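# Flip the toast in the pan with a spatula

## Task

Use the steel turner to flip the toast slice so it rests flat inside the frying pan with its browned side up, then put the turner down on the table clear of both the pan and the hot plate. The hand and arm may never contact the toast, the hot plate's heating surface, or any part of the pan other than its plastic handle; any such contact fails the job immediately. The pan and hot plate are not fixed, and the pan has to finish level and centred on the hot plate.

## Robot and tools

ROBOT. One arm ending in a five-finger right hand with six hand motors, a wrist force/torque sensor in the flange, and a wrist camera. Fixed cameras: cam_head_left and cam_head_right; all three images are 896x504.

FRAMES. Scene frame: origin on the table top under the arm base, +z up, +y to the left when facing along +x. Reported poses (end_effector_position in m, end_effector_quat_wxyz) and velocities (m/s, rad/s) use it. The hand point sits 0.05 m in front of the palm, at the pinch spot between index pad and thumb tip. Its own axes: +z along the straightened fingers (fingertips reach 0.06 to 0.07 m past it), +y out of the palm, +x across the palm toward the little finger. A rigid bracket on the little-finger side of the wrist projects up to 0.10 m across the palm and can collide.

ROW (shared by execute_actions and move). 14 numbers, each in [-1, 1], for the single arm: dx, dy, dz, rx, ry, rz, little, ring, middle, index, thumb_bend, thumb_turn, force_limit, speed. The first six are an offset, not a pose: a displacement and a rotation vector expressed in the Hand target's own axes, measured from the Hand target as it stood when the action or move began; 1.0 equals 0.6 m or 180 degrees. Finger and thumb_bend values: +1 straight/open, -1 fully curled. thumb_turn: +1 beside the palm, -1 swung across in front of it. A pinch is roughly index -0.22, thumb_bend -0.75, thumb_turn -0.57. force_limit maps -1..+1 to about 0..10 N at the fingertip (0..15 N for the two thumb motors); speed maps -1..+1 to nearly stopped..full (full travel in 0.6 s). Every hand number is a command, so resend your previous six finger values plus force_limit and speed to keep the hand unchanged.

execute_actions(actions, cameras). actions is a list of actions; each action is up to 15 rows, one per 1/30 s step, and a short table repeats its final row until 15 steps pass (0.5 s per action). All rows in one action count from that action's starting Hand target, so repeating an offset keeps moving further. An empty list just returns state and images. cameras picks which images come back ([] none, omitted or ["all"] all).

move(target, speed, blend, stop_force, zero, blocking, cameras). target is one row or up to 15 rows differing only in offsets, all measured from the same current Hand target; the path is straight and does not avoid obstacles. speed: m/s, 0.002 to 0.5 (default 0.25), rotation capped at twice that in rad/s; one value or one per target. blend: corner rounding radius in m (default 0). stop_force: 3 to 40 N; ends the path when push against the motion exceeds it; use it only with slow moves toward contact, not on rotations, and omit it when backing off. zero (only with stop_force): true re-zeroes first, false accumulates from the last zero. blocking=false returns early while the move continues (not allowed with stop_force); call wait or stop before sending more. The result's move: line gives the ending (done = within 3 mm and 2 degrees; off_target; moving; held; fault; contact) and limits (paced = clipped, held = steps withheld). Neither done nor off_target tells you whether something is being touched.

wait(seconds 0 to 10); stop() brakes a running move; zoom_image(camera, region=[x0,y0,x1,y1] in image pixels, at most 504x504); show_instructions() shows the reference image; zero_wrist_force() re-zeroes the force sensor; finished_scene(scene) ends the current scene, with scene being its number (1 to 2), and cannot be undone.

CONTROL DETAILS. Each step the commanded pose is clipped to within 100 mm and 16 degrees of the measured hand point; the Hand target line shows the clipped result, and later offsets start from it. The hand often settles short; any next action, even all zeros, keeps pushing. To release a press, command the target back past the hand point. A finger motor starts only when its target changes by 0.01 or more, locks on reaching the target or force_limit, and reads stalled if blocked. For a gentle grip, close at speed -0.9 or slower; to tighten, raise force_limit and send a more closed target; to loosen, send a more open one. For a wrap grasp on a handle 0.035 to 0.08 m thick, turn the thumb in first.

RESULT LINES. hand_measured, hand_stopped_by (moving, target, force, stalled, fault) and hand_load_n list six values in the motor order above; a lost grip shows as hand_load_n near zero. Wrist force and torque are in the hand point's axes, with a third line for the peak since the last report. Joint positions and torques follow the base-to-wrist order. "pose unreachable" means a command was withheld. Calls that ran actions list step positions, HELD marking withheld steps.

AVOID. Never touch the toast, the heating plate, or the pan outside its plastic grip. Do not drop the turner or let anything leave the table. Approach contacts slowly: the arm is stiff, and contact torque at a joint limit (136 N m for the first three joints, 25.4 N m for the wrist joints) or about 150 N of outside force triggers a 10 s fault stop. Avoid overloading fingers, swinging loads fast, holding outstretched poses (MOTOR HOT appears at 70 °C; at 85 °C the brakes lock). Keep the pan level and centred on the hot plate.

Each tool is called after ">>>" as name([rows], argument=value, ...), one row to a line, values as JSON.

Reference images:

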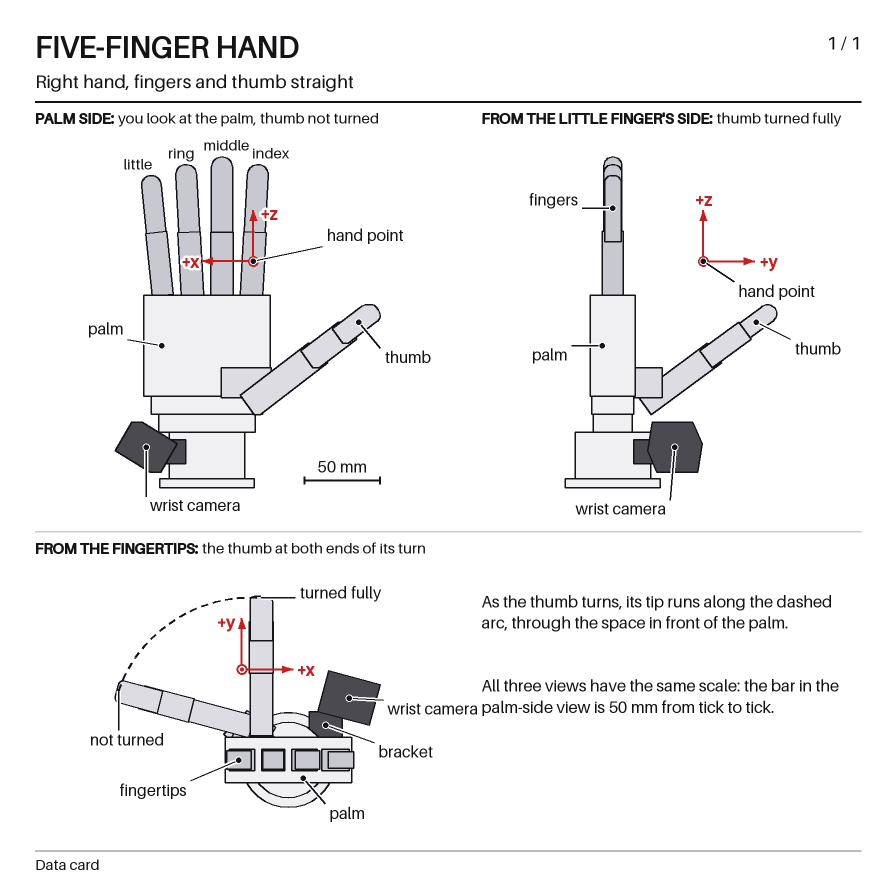

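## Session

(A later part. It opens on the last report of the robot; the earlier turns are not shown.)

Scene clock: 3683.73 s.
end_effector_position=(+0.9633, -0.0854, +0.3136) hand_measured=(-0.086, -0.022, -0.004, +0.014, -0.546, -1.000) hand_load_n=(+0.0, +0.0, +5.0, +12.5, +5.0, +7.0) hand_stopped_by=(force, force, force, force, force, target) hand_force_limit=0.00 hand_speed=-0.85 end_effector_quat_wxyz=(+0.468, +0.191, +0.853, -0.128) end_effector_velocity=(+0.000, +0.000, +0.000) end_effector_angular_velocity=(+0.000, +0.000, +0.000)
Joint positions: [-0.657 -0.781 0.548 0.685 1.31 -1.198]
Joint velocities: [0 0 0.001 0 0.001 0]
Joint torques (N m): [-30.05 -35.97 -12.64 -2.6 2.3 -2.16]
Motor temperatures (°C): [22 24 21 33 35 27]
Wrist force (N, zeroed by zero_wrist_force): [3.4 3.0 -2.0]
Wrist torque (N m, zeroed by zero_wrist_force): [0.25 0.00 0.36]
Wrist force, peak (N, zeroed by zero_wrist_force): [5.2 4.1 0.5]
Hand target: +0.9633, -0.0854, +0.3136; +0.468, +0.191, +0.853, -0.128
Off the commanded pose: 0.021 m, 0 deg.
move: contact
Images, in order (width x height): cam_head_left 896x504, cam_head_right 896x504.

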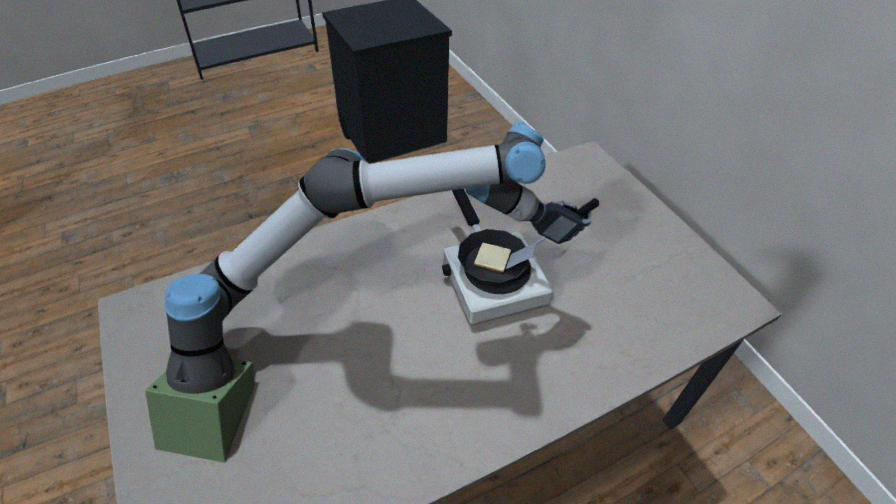

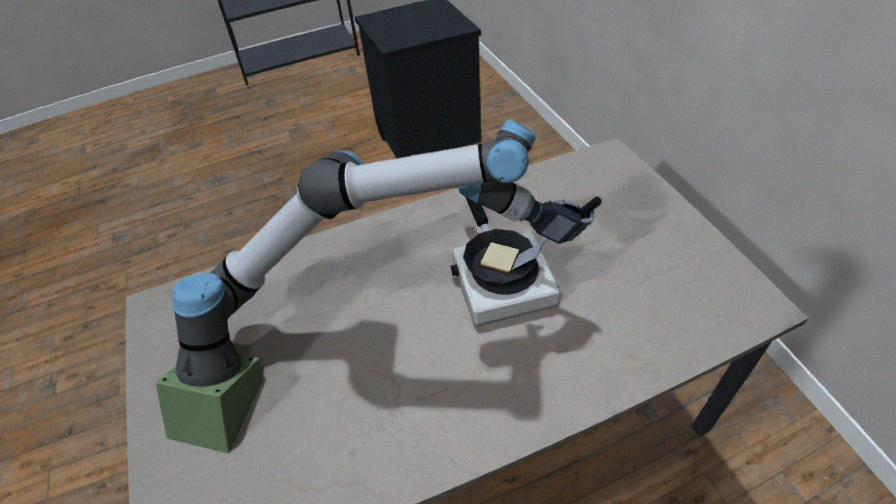

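>>> move(target=[0.0155,0.0112,-0.0253,0,0,0,-0.6,-0.6,-0.6,-0.6,-1,-1,0,-0.85], speed=0.04, cameras=[])

>>> move(target=[0.0421,0.0018,0.0261,0,0,0,-0.6,-0.6,-0.6,-0.6,-1,-1,0,-0.85], speed=0.02, stop_force=3, cameras=["cam_head_left","cam_head_right"])

>>> zoom_image(camera="cam_head_left", region=[450, 180, 570, 300])

>>> zoom_image(camera="cam_head_right", region=[450, 180, 570, 300])

Scene clock: 3690.10 s.
end_effector_position=(+0.9505, -0.0714, +0.3135) hand_measured=(-0.086, -0.022, -0.004, +0.014, -0.546, -1.000) hand_load_n=(+0.0, +0.0, +4.5, +12.5, +5.5, +6.5) hand_stopped_by=(force, force, force, force, force, target) hand_force_limit=0.00 hand_speed=-0.85 end_effector_quat_wxyz=(+0.468, +0.191, +0.853, -0.128) end_effector_velocity=(+0.000, +0.000, -0.001) end_effector_angular_velocity=(+0.000, +0.001, +0.000)
Joint positions: [-0.648 -0.848 0.661 0.638 1.318 -1.194]
Joint velocities: [0 0 0 0 0 -0.001]
Joint torques (N m): [-28.38 -37.61 -16.76 2.15 -0.4 0.52]
Motor temperatures (°C): [22 24 21 33 35 27]
Wrist force (N, zeroed by zero_wrist_force): [2.4 3.3 -1.5]
Wrist torque (N m, zeroed by zero_wrist_force): [0.28 -0.07 0.44]
Wrist force, peak (N, zeroed by zero_wrist_force): [3.5 3.4 -2.0]
Hand target: +0.9504, -0.0715, +0.3134; +0.468, +0.191, +0.853, -0.128
Off the commanded pose: 0.000 m, 0 deg.
move: done
No camera images: "cameras" was empty.

Scene clock: 3691.03 s.
end_effector_position=(+0.9504, -0.0714, +0.3134) hand_measured=(-0.086, -0.022, -0.004, +0.014, -0.546, -1.000) hand_load_n=(+0.0, +0.0, +4.5, +12.5, +5.5, +6.5) hand_stopped_by=(force, force, force, force, force, target) hand_force_limit=0.00 hand_speed=-0.85 end_effector_quat_wxyz=(+0.468, +0.191, +0.853, -0.128) end_effector_velocity=(-0.001, -0.001, -0.001) end_effector_angular_velocity=(+0.000, +0.002, -0.001)
Joint positions: [-0.648 -0.848 0.661 0.638 1.318 -1.194]
Joint velocities: [-0.001 0 0.002 0.001 0 -0.001]
Joint torques (N m): [-29.21 -34.73 -13.27 -1.58 -0.36 -1.63]
Motor temperatures (°C): [22 24 21 33 35 27]
Wrist force (N, zeroed by zero_wrist_force): [3.0 3.3 -1.2]
Wrist torque (N m, zeroed by zero_wrist_force): [0.22 -0.05 0.44]
Wrist force, peak (N, zeroed by zero_wrist_force): [3.5 3.4 -1.3]
Hand target: +0.9504, -0.0714, +0.3133; +0.468, +0.191, +0.853, -0.128
Off the commanded pose: 0.030 m, 0 deg.
move: contact
Images, in order (width x height): cam_head_left 896x504, cam_head_right 896x504.

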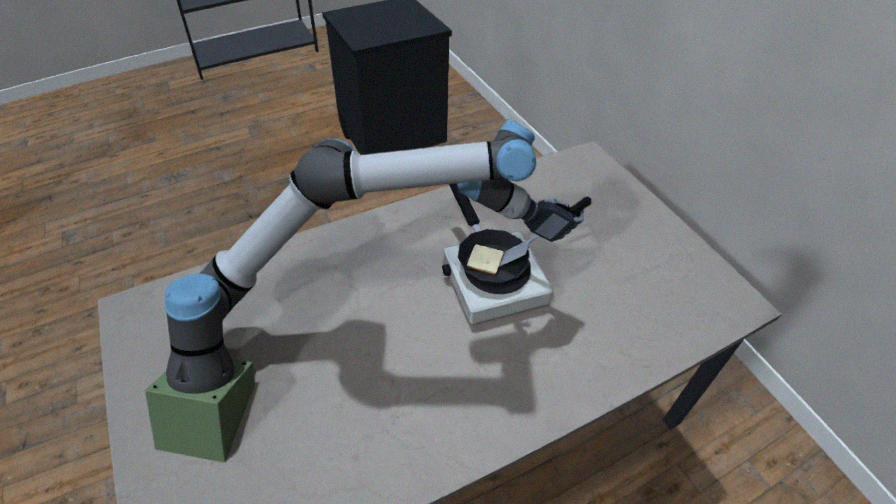

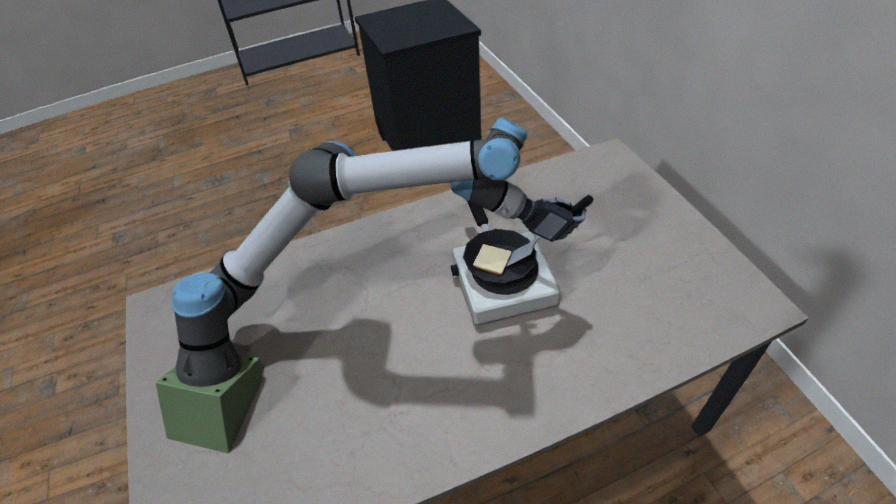

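Scaled by 4.200.

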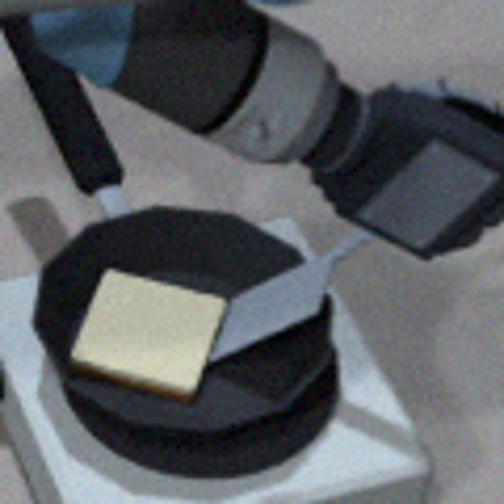

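Scaled by 4.200.

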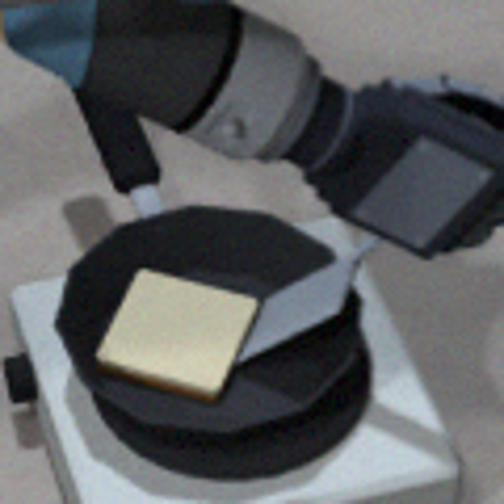

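>>> move(target=[-0.0133,-0.0038,0.0027,0,0,0,-0.6,-0.6,-0.6,-0.6,-1,-1,0,-0.85], speed=0.05, cameras=[])

>>> move(target=[0.0278,-0.0357,0.14,-0.0212,0.0919,0.0277,-0.6,-0.6,-0.6,-0.6,-1,-1,0,-0.85], speed=0.06, cameras=["cam_head_left","cam_head_right"])

>>> zoom_image(camera="cam_head_left", region=[450, 180, 570, 300])

>>> zoom_image(camera="cam_head_right", region=[450, 180, 570, 300])

Scene clock: 3699.77 s.
end_effector_position=(+0.9544, -0.0759, +0.3192) hand_measured=(-0.086, -0.022, -0.004, +0.014, -0.544, -1.000) hand_load_n=(+3.5, +1.5, +5.5, +6.0, +8.5, +2.5) hand_stopped_by=(force, force, force, force, force, target) hand_force_limit=0.00 hand_speed=-0.85 end_effector_quat_wxyz=(+0.468, +0.191, +0.853, -0.128) end_effector_velocity=(-0.001, -0.001, -0.002) end_effector_angular_velocity=(+0.001, +0.002, -0.002)
Joint positions: [-0.656 -0.827 0.612 0.667 1.312 -1.197]
Joint velocities: [0 0 0.007 -0.003 0 0]
Joint torques (N m): [-16.86 -59.69 -13.77 -2.33 1.3 -1.19]
Motor temperatures (°C): [22 24 21 33 35 27]
Wrist force (N, zeroed by zero_wrist_force): [3.2 3.2 0.0]
Wrist torque (N m, zeroed by zero_wrist_force): [0.30 -0.43 0.38]
Wrist force, peak (N, zeroed by zero_wrist_force): [4.1 3.5 -0.2]
Hand target: +0.9545, -0.0757, +0.3193; +0.468, +0.191, +0.853, -0.128
Off the commanded pose: 0.000 m, 0 deg.
move: done
No camera images: "cameras" was empty.

Scene clock: 3702.63 s.
end_effector_position=(+0.9982, -0.1245, +0.2611) hand_measured=(-0.086, -0.022, -0.004, +0.052, -0.544, -0.998) hand_load_n=(+0.0, +0.0, +1.0, +23.5, +10.0, +27.0) hand_stopped_by=(force, force, force, force, force, target) hand_force_limit=0.00 hand_speed=-0.85 end_effector_quat_wxyz=(+0.451, +0.227, +0.862, -0.041) end_effector_velocity=(-0.001, +0.002, +0.000) end_effector_angular_velocity=(+0.000, +0.004, +0.001)
Joint positions: [-0.677 -0.434 0.034 0.884 1.16 -1.082]
Joint velocities: [0.001 -0.001 -0.001 0.006 -0.001 -0.003]
Joint torques (N m): [-18.47 -64.02 -13.6 1.94 2.62 -2.64]
Motor temperatures (°C): [22 24 21 33 35 27]
Wrist force (N, zeroed by zero_wrist_force): [1.0 3.1 -4.8]
Wrist torque (N m, zeroed by zero_wrist_force): [0.00 0.63 0.54]
Wrist force, peak (N, zeroed by zero_wrist_force): [3.8 3.6 -4.9]
Hand target: +0.9998, -0.1247, +0.2616; +0.352, +0.228, +0.906, -0.050
Off the commanded pose: 0.002 m, 12 deg.
elbow stopped short: the move would have taken joint 3 (elbow) straighter than the controller allows.
move: off_target
Images, in order (width x height): cam_head_left 896x504, cam_head_right 896x504.

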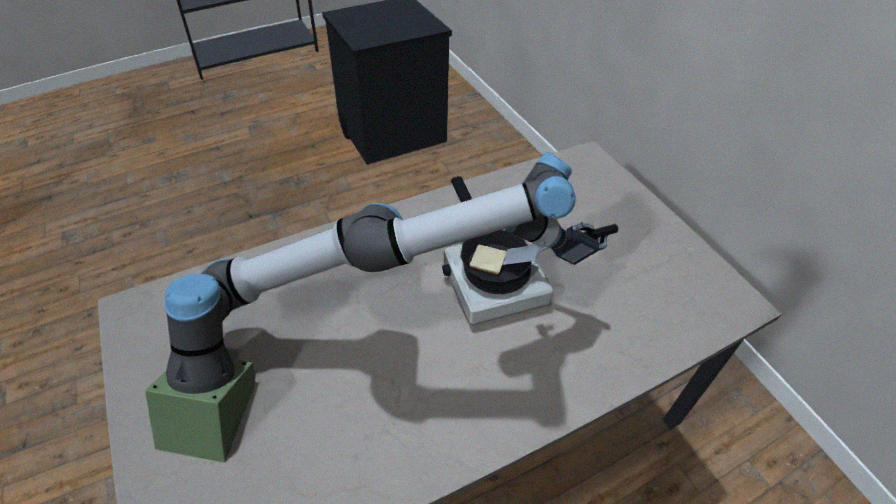

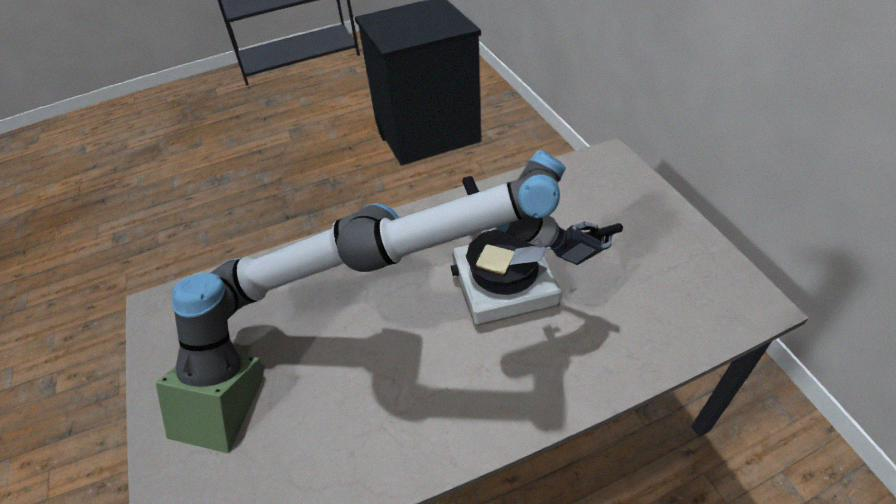

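Scaled by 4.200.

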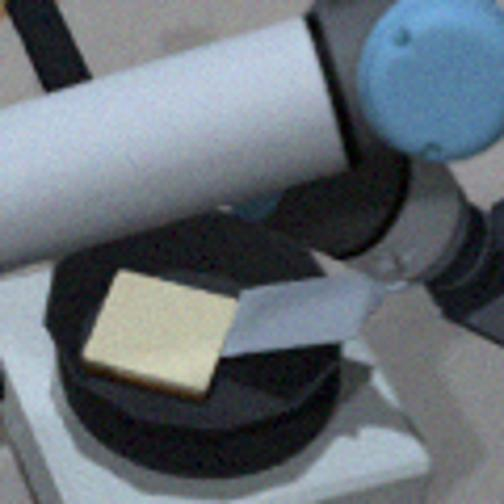

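Scaled by 4.200.

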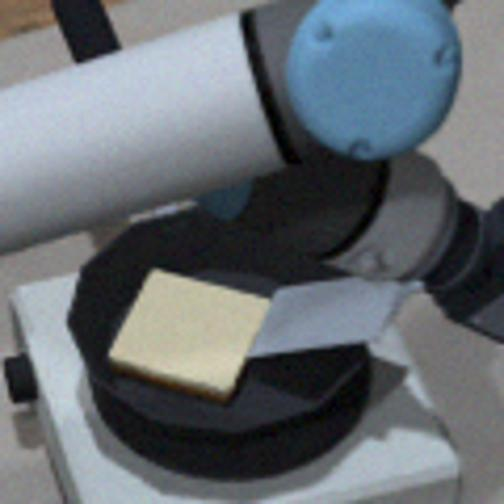

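>>> move(target=[-0.088,0.009,-0.099,-0.018,-0.066,0.011,-0.6,-0.6,-0.6,-0.6,-1,-1,0,-0.85], speed=0.06, cameras=["cam_head_left","cam_head_right"])

Scene clock: 3736.70 s.
end_effector_position=(+0.9984, -0.1247, +0.3411) hand_measured=(-0.086, -0.022, -0.002, +0.048, -0.546, -1.000) hand_load_n=(+2.5, +0.0, +9.0, +0.0, +5.0, -3.0) hand_stopped_by=(force, force, force, force, force, target) hand_force_limit=0.00 hand_speed=-0.85 end_effector_quat_wxyz=(+0.495, +0.225, +0.838, -0.037) end_effector_velocity=(+0.001, +0.000, -0.004) end_effector_angular_velocity=(+0.002, +0.003, +0.000)
Joint positions: [-0.721 -0.504 0.034 0.857 1.143 -1.043]
Joint velocities: [0.002 0.004 0.001 -0.002 0 0]
Joint torques (N m): [-19.51 -40.98 -19.26 0.12 -0.31 -0.89]
Motor temperatures (°C): [22 24 21 33 35 27]
Wrist force (N, zeroed by zero_wrist_force): [5.1 3.3 0.7]
Wrist torque (N m, zeroed by zero_wrist_force): [0.39 -0.62 0.31]
Wrist force, peak (N, zeroed by zero_wrist_force): [4.2 3.7 -4.8]
Hand target: +0.9998, -0.1250, +0.3412; +0.451, +0.228, +0.862, -0.042
Off the commanded pose: 0.002 m, 6 deg.
elbow stopped short: the move would have taken joint 3 (elbow) straighter than the controller allows.
move: off_target
Images, in order (width x height): cam_head_left 896x504, cam_head_right 896x504.

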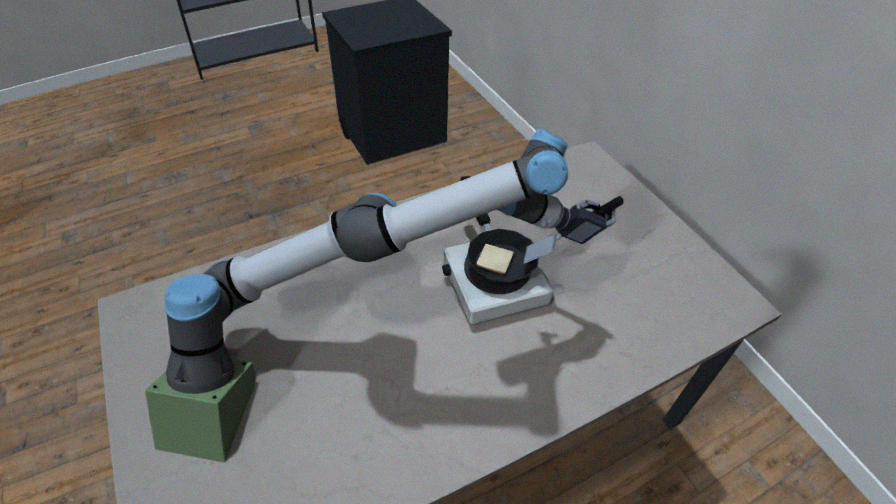

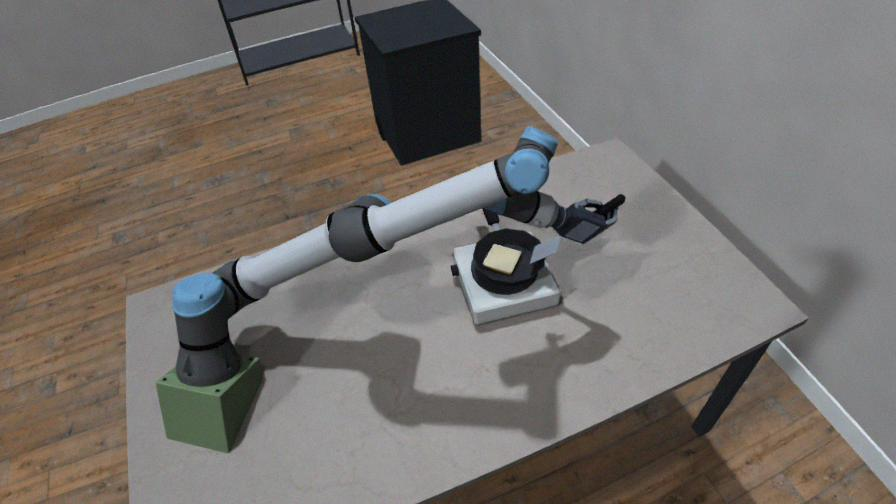

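>>> zoom_image(camera="cam_head_left", region=[430, 200, 580, 300])

>>> zoom_image(camera="cam_head_right", region=[430, 200, 580, 300])

Scaled by 3.360.

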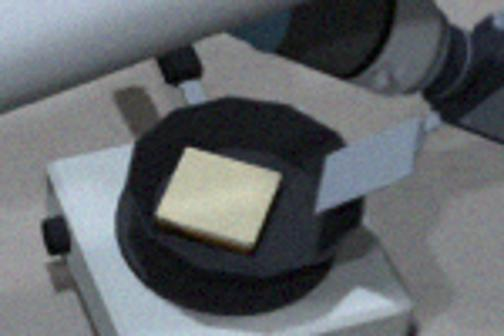

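Scaled by 3.360.

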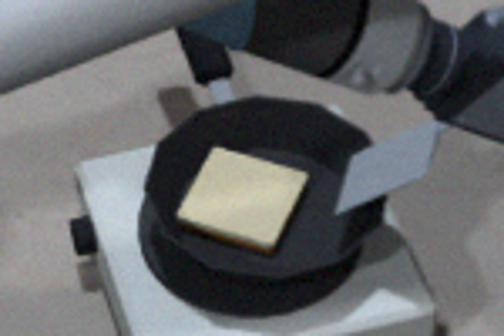

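>>> move([
  [-0.077,-0.038,-0.16,0,0,0,-0.6,-0.6,-0.6,-0.6,-1,-1,0,-0.85],
  [-0.022,-0.135,-0.311,0.222,-0.039,0.094,-0.6,-0.6,-0.6,-0.6,-1,-1,0,-0.85],
], speed=0.12, blend=0.02, cameras=["cam_head_left","cam_head_right"])

>>> zoom_image(camera="cam_head_left", region=[430, 200, 580, 300])

>>> zoom_image(camera="cam_head_right", region=[430, 200, 580, 300])

Scene clock: 3765.53 s.
end_effector_position=(+0.8299, -0.1502, +0.4508) hand_measured=(-0.086, -0.022, -0.002, +0.048, -0.546, -1.000) hand_load_n=(+2.0, +0.5, +9.5, +0.0, +5.5, -2.5) hand_stopped_by=(force, force, force, force, force, target) hand_force_limit=0.00 hand_speed=-0.85 end_effector_quat_wxyz=(+0.398, +0.486, +0.726, -0.281) end_effector_velocity=(+0.001, +0.000, +0.000) end_effector_angular_velocity=(-0.002, +0.000, +0.002)
Joint positions: [-0.699 -0.841 0.332 1.296 1.784 -0.819]
Joint velocities: [0.001 0 0 -0.002 0.001 -0.002]
Joint torques (N m): [-29.3 -54.46 -10.37 -1.37 2.15 -1.3]
Motor temperatures (°C): [22 24 21 32 35 27]
Wrist force (N, zeroed by zero_wrist_force): [4.8 4.0 0.3]
Wrist torque (N m, zeroed by zero_wrist_force): [0.44 -0.58 0.33]
Wrist force, peak (N, zeroed by zero_wrist_force): [5.9 3.4 2.2]
Hand target: +0.8299, -0.1502, +0.4509; +0.398, +0.486, +0.726, -0.281
Off the commanded pose: 0.000 m, 0 deg.
elbow stopped short: the move would have taken joint 3 (elbow) straighter than the controller allows.
move: done
Images, in order (width x height): cam_head_left 896x504, cam_head_right 896x504.

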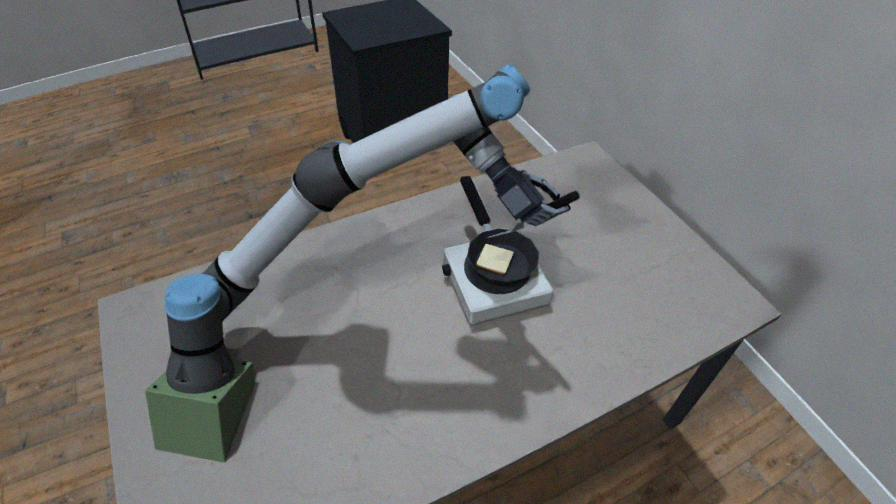

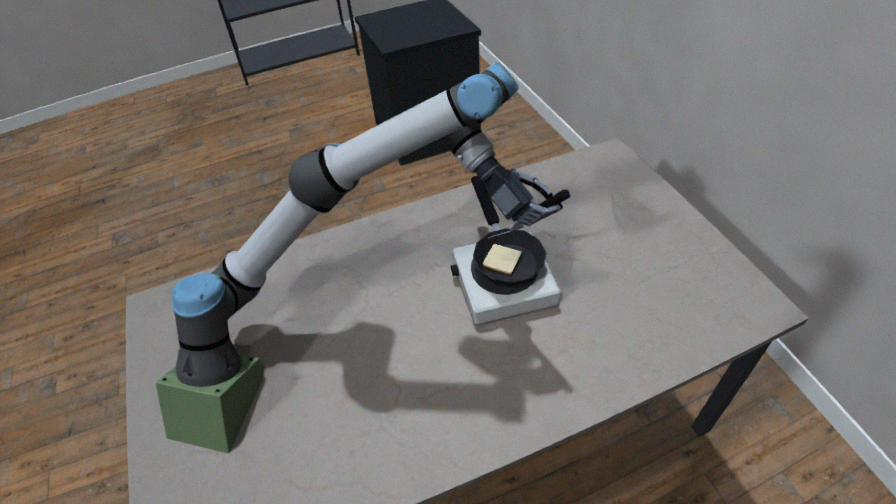

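Scaled by 3.360.

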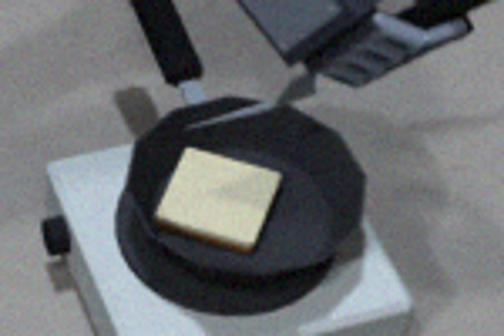

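Scaled by 3.360.

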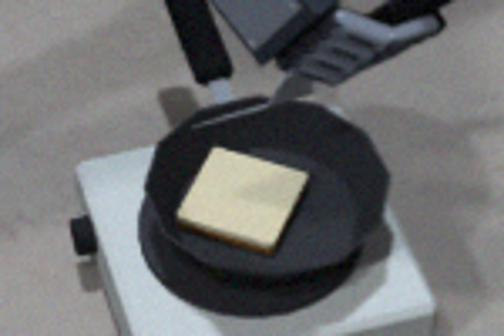

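>>> wait(seconds=0, cameras=["cam_wrist","cam_head_left"])

>>> zoom_image(camera="cam_head_left", region=[470, 180, 590, 260])

Scene clock: 3786.87 s.
end_effector_position=(+0.8299, -0.1502, +0.4509) hand_measured=(-0.086, -0.022, -0.002, +0.048, -0.546, -1.000) hand_load_n=(+2.5, +0.0, +9.0, +0.0, +5.5, -3.0) hand_stopped_by=(force, force, force, force, force, target) hand_force_limit=0.00 hand_speed=-0.85 end_effector_quat_wxyz=(+0.398, +0.486, +0.726, -0.281) end_effector_velocity=(+0.000, +0.000, +0.000) end_effector_angular_velocity=(+0.002, -0.001, +0.000)
Joint positions: [-0.699 -0.841 0.333 1.296 1.784 -0.818]
Joint velocities: [0 0 0.001 0 -0.001 0.002]
Joint torques (N m): [-28.92 -55.77 -11.7 1.73 2.46 1.85]
Motor temperatures (°C): [22 24 21 32 35 27]
Wrist force (N, zeroed by zero_wrist_force): [4.8 4.0 0.3]
Wrist torque (N m, zeroed by zero_wrist_force): [0.43 -0.58 0.34]
Wrist force, peak (N, zeroed by zero_wrist_force): [5.1 4.2 0.5]
Hand target: +0.8299, -0.1502, +0.4509; +0.398, +0.486, +0.726, -0.281
Off the commanded pose: 0.000 m, 0 deg.
camera_calibration:
cam_wrist: T_world_to_cam=[[0.824386, 0.502001, -0.261502, -0.496908], [0.213041, 0.152838, 0.965015, -0.588613], [0.524406, -0.851255, 0.0190508, -0.45812], [0, 0, 0, 1]] pos_world=[0.775283, -0.0505661, 0.446806]
Images, in order (width x height): cam_head_left 896x504, cam_wrist 896x504.

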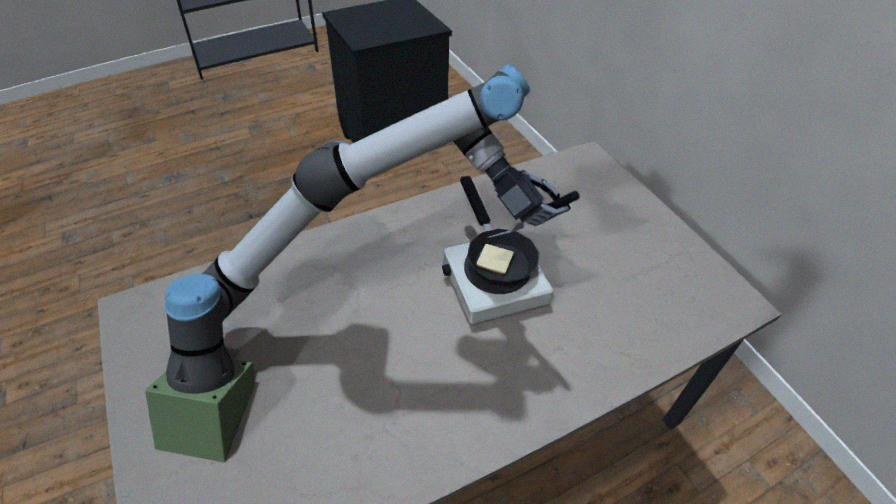

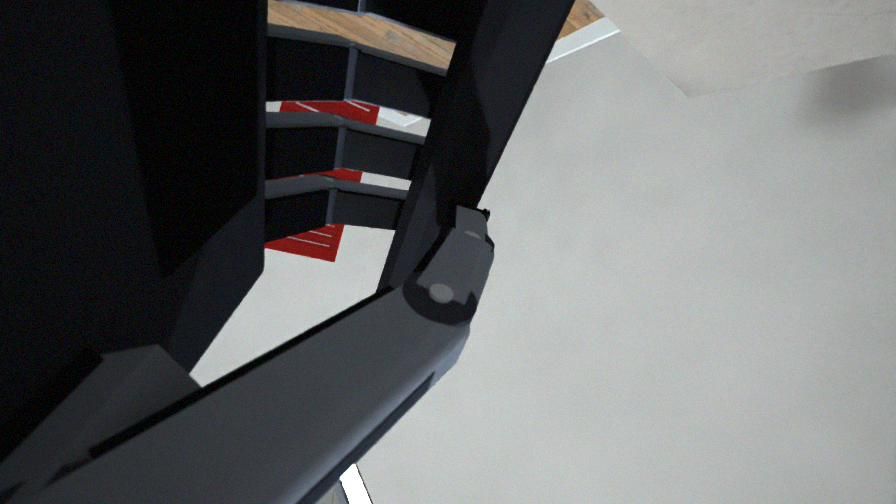

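Scaled by 4.200.

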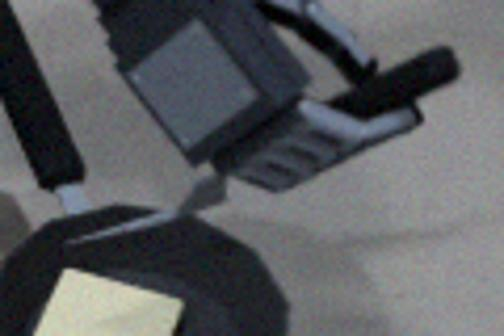

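>>> move(target=[0,0,0,-0.047,0.204,0.0616,-0.6,-0.6,-0.6,-0.6,-1,-1,0,-0.85], speed=0.15, cameras=["cam_head_left","cam_head_right"])

>>> zoom_image(camera="cam_head_left", region=[470, 160, 610, 260])

>>> zoom_image(camera="cam_head_right", region=[470, 160, 610, 260])

Scene clock: 3796.33 s.
end_effector_position=(+0.8285, -0.1500, +0.4499) hand_measured=(-0.086, -0.022, -0.002, +0.048, -0.546, -1.000) hand_load_n=(+4.0, +0.0, +9.0, +0.0, +6.0, -3.0) hand_stopped_by=(force, force, force, force, force, target) hand_force_limit=0.00 hand_speed=-0.85 end_effector_quat_wxyz=(+0.292, +0.568, +0.769, +0.012) end_effector_velocity=(+0.000, +0.000, +0.000) end_effector_angular_velocity=(-0.001, -0.002, +0.000)
Joint positions: [-0.922 -0.672 0.034 1.628 1.065 -0.766]
Joint velocities: [0.001 0 -0.001 -0.002 0.001 0.001]
Joint torques (N m): [-17.5 -52.25 -19.97 -1.21 0.3 0.18]
Motor temperatures (°C): [22 24 21 32 35 27]
Wrist force (N, zeroed by zero_wrist_force): [4.1 2.5 2.1]
Wrist torque (N m, zeroed by zero_wrist_force): [0.20 -0.69 0.25]
Wrist force, peak (N, zeroed by zero_wrist_force): [5.1 4.2 0.3]
Hand target: +0.8299, -0.1501, +0.4508; +0.209, +0.586, +0.783, -0.021
Off the commanded pose: 0.002 m, 11 deg.
elbow stopped short: the move would have taken joint 3 (elbow) straighter than the controller allows.
move: off_target
Images, in order (width x height): cam_head_left 896x504, cam_head_right 896x504.

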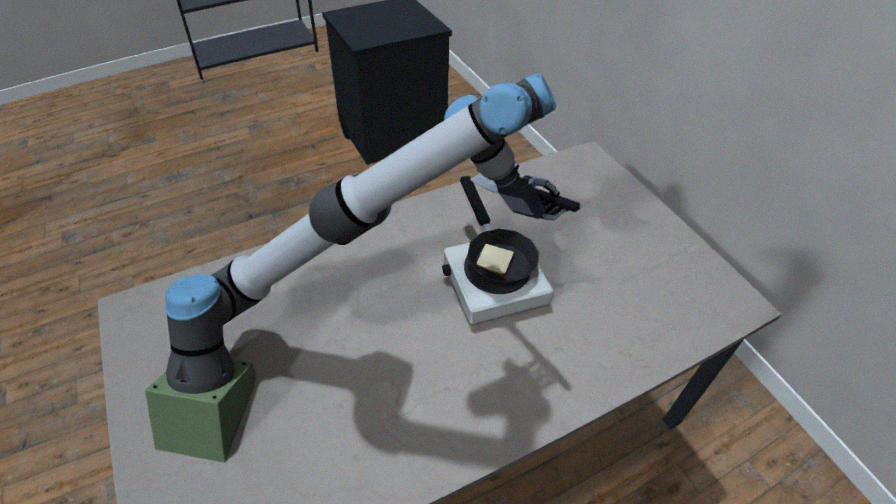

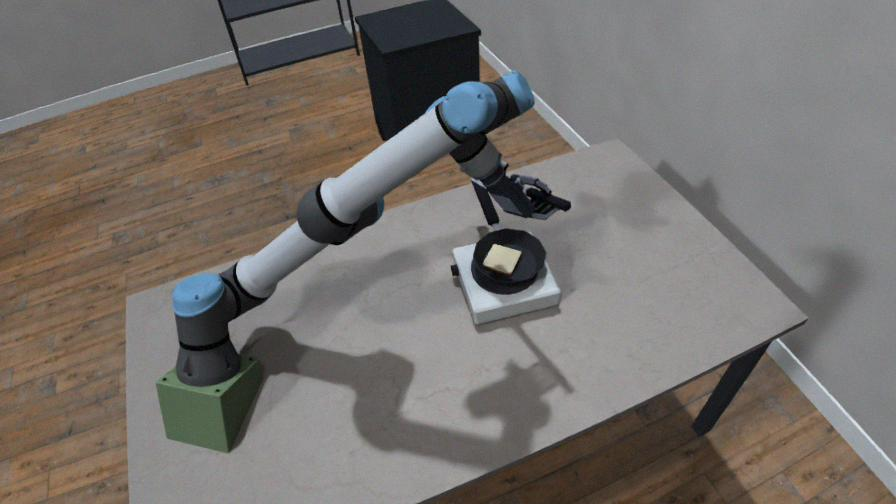

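Scaled by 3.600.

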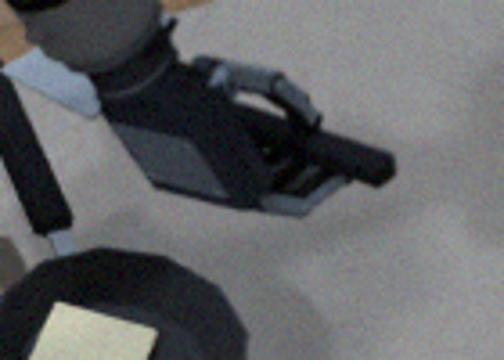

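Scaled by 3.600.

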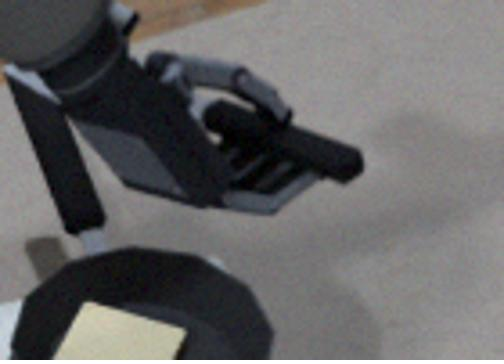

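>>> move(target=[-0.034,-0.090,0.084,-0.153,-0.152,-0.206,-0.6,-0.6,-0.6,-0.6,-1,-1,0,-0.85], speed=0.15, cameras=["cam_head_left","cam_head_right"])

>>> zoom_image(camera="cam_head_left", region=[440, 210, 560, 290])

>>> zoom_image(camera="cam_head_right", region=[440, 210, 560, 290])

Scene clock: 3834.07 s.
end_effector_position=(+0.8000, -0.1998, +0.4007) hand_measured=(-0.086, -0.022, -0.002, +0.048, -0.546, -1.000) hand_load_n=(+2.5, +0.0, +9.0, +0.0, +5.0, -3.0) hand_stopped_by=(force, force, force, force, force, target) hand_force_limit=0.00 hand_speed=-0.85 end_effector_quat_wxyz=(+0.496, +0.226, +0.838, -0.038) end_effector_velocity=(+0.000, +0.000, -0.001) end_effector_angular_velocity=(+0.000, +0.001, +0.000)
Joint positions: [-1.041 -1.088 1.155 0.405 0.854 -1.201]
Joint velocities: [0 0 0.001 0 0 -0.001]
Joint torques (N m): [-13.69 -41.88 -20.09 -1.21 0.65 0.91]
Motor temperatures (°C): [22 24 21 32 35 27]
Wrist force (N, zeroed by zero_wrist_force): [4.9 3.0 0.4]
Wrist torque (N m, zeroed by zero_wrist_force): [0.32 -0.58 0.36]
Wrist force, peak (N, zeroed by zero_wrist_force): [4.9 3.0 0.4]
Hand target: +0.8000, -0.1997, +0.4007; +0.496, +0.225, +0.838, -0.038
Off the commanded pose: 0.000 m, 0 deg.
move: done
Images, in order (width x height): cam_head_left 896x504, cam_head_right 896x504.

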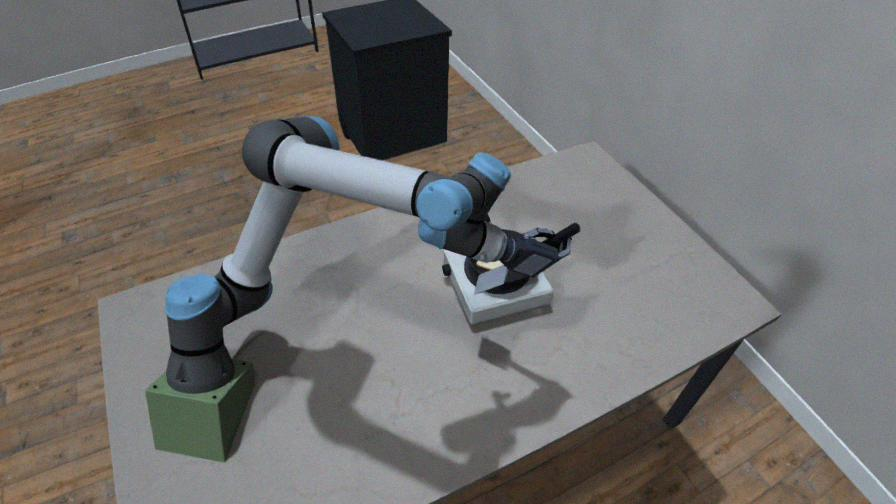

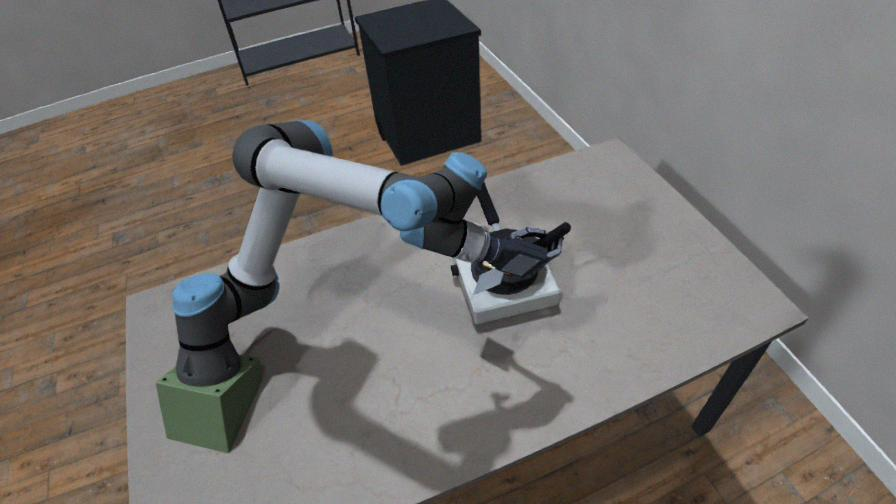

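Scaled by 4.200.

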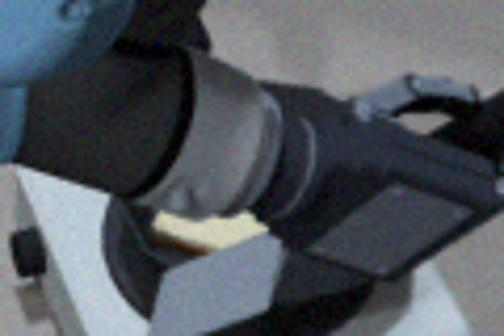

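Scaled by 4.200.

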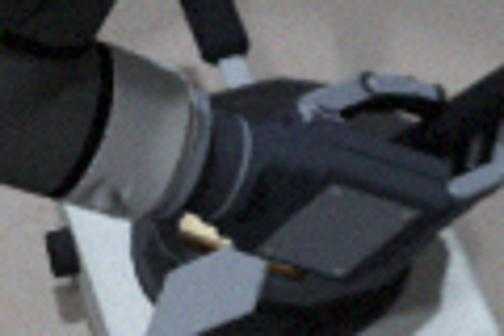

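>>> zoom_image(camera="cam_head_left", region=[465, 255, 525, 305])

>>> zoom_image(camera="cam_head_right", region=[465, 255, 525, 305])

Scaled by 8.400.

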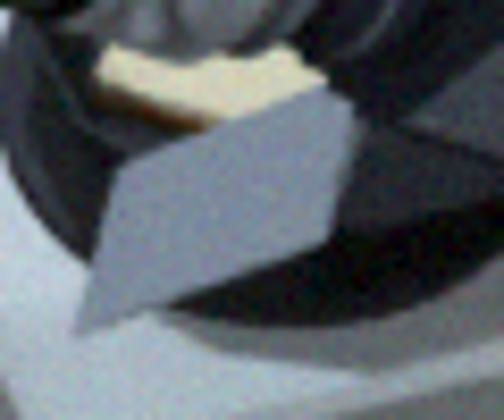

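Scaled by 8.400.

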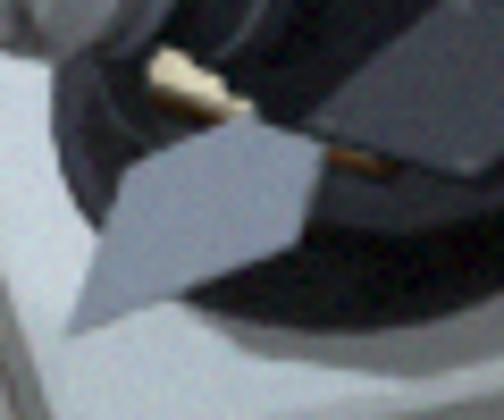

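>>> move(target=[-0.037,0.094,-0.122,0.396,-0.057,0.125,-0.6,-0.6,-0.6,-0.6,-1,-1,0,-0.85], speed=0.2, cameras=["cam_head_left","cam_head_right"])

>>> zoom_image(camera="cam_head_left", region=[440, 190, 560, 290])

>>> zoom_image(camera="cam_head_right", region=[440, 190, 560, 290])

Scene clock: 3859.50 s.
end_effector_position=(+0.7711, -0.1358, +0.4650) hand_measured=(-0.086, -0.022, -0.002, +0.048, -0.546, -1.000) hand_load_n=(+1.5, +0.0, +9.5, +0.0, +5.0, -2.5) hand_stopped_by=(force, force, force, force, force, target) hand_force_limit=0.00 hand_speed=-0.85 end_effector_quat_wxyz=(+0.393, +0.577, +0.580, -0.420) end_effector_velocity=(+0.000, +0.000, -0.001) end_effector_angular_velocity=(+0.003, +0.003, +0.000)
Joint positions: [-0.553 -0.661 0.034 1.671 2.249 -0.436]
Joint velocities: [-0.001 0 0.001 0.001 -0.002 -0.002]
Joint torques (N m): [-28.86 -46.5 -9.51 1.08 0.27 -1.93]
Motor temperatures (°C): [22 24 21 32 35 27]
Wrist force (N, zeroed by zero_wrist_force): [5.6 4.1 0.2]
Wrist torque (N m, zeroed by zero_wrist_force): [0.45 -0.56 0.37]
Wrist force, peak (N, zeroed by zero_wrist_force): [5.6 4.1 0.2]
Hand target: +0.7725, -0.1358, +0.4656; +0.338, +0.615, +0.559, -0.442
Off the commanded pose: 0.002 m, 8 deg.
elbow stopped short: the move would have taken joint 3 (elbow) straighter than the controller allows.
elbow read too straight: the controller reads joint 3 (elbow) straighter than it allows; while it does, the hand can move without a command.
move: off_target
Images, in order (width x height): cam_head_left 896x504, cam_head_right 896x504.

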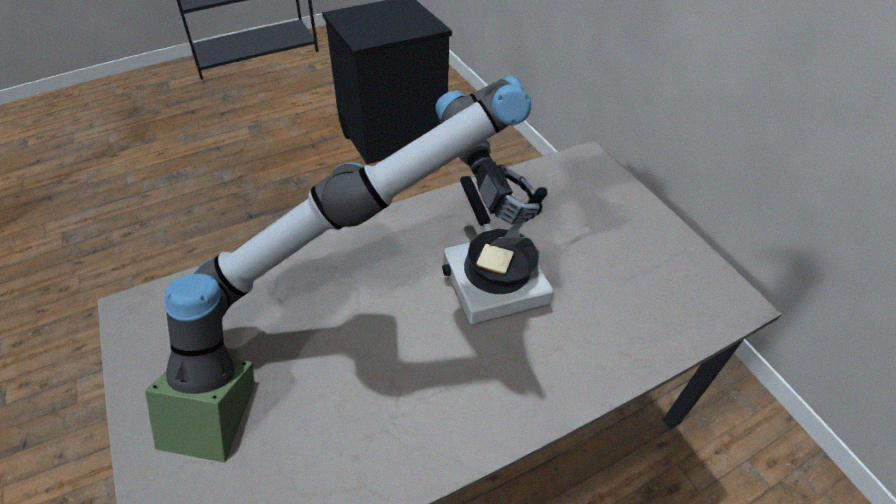

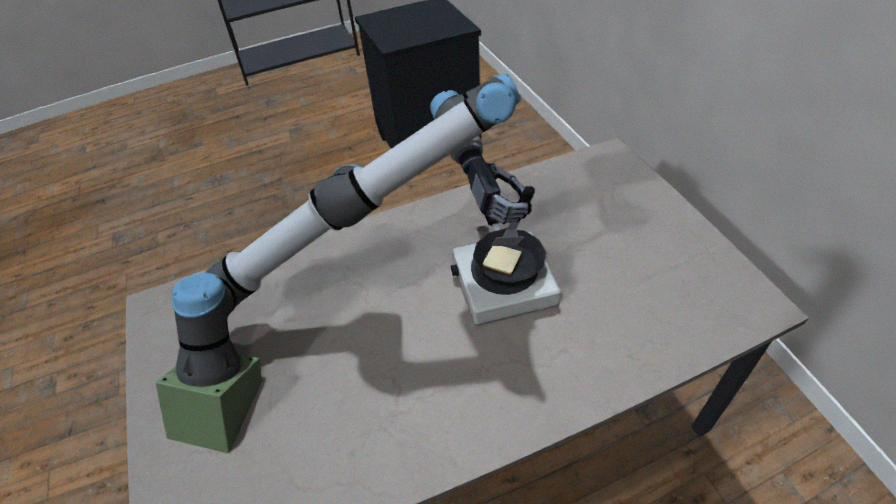

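Scaled by 4.200.

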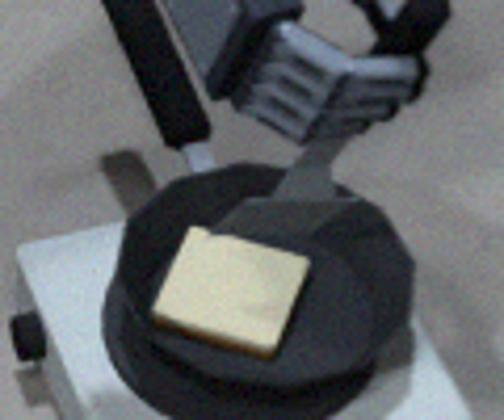

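Scaled by 4.200.

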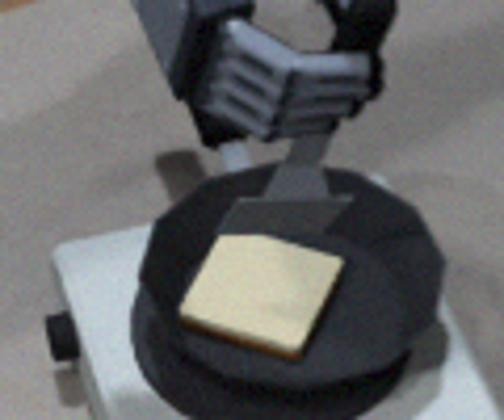

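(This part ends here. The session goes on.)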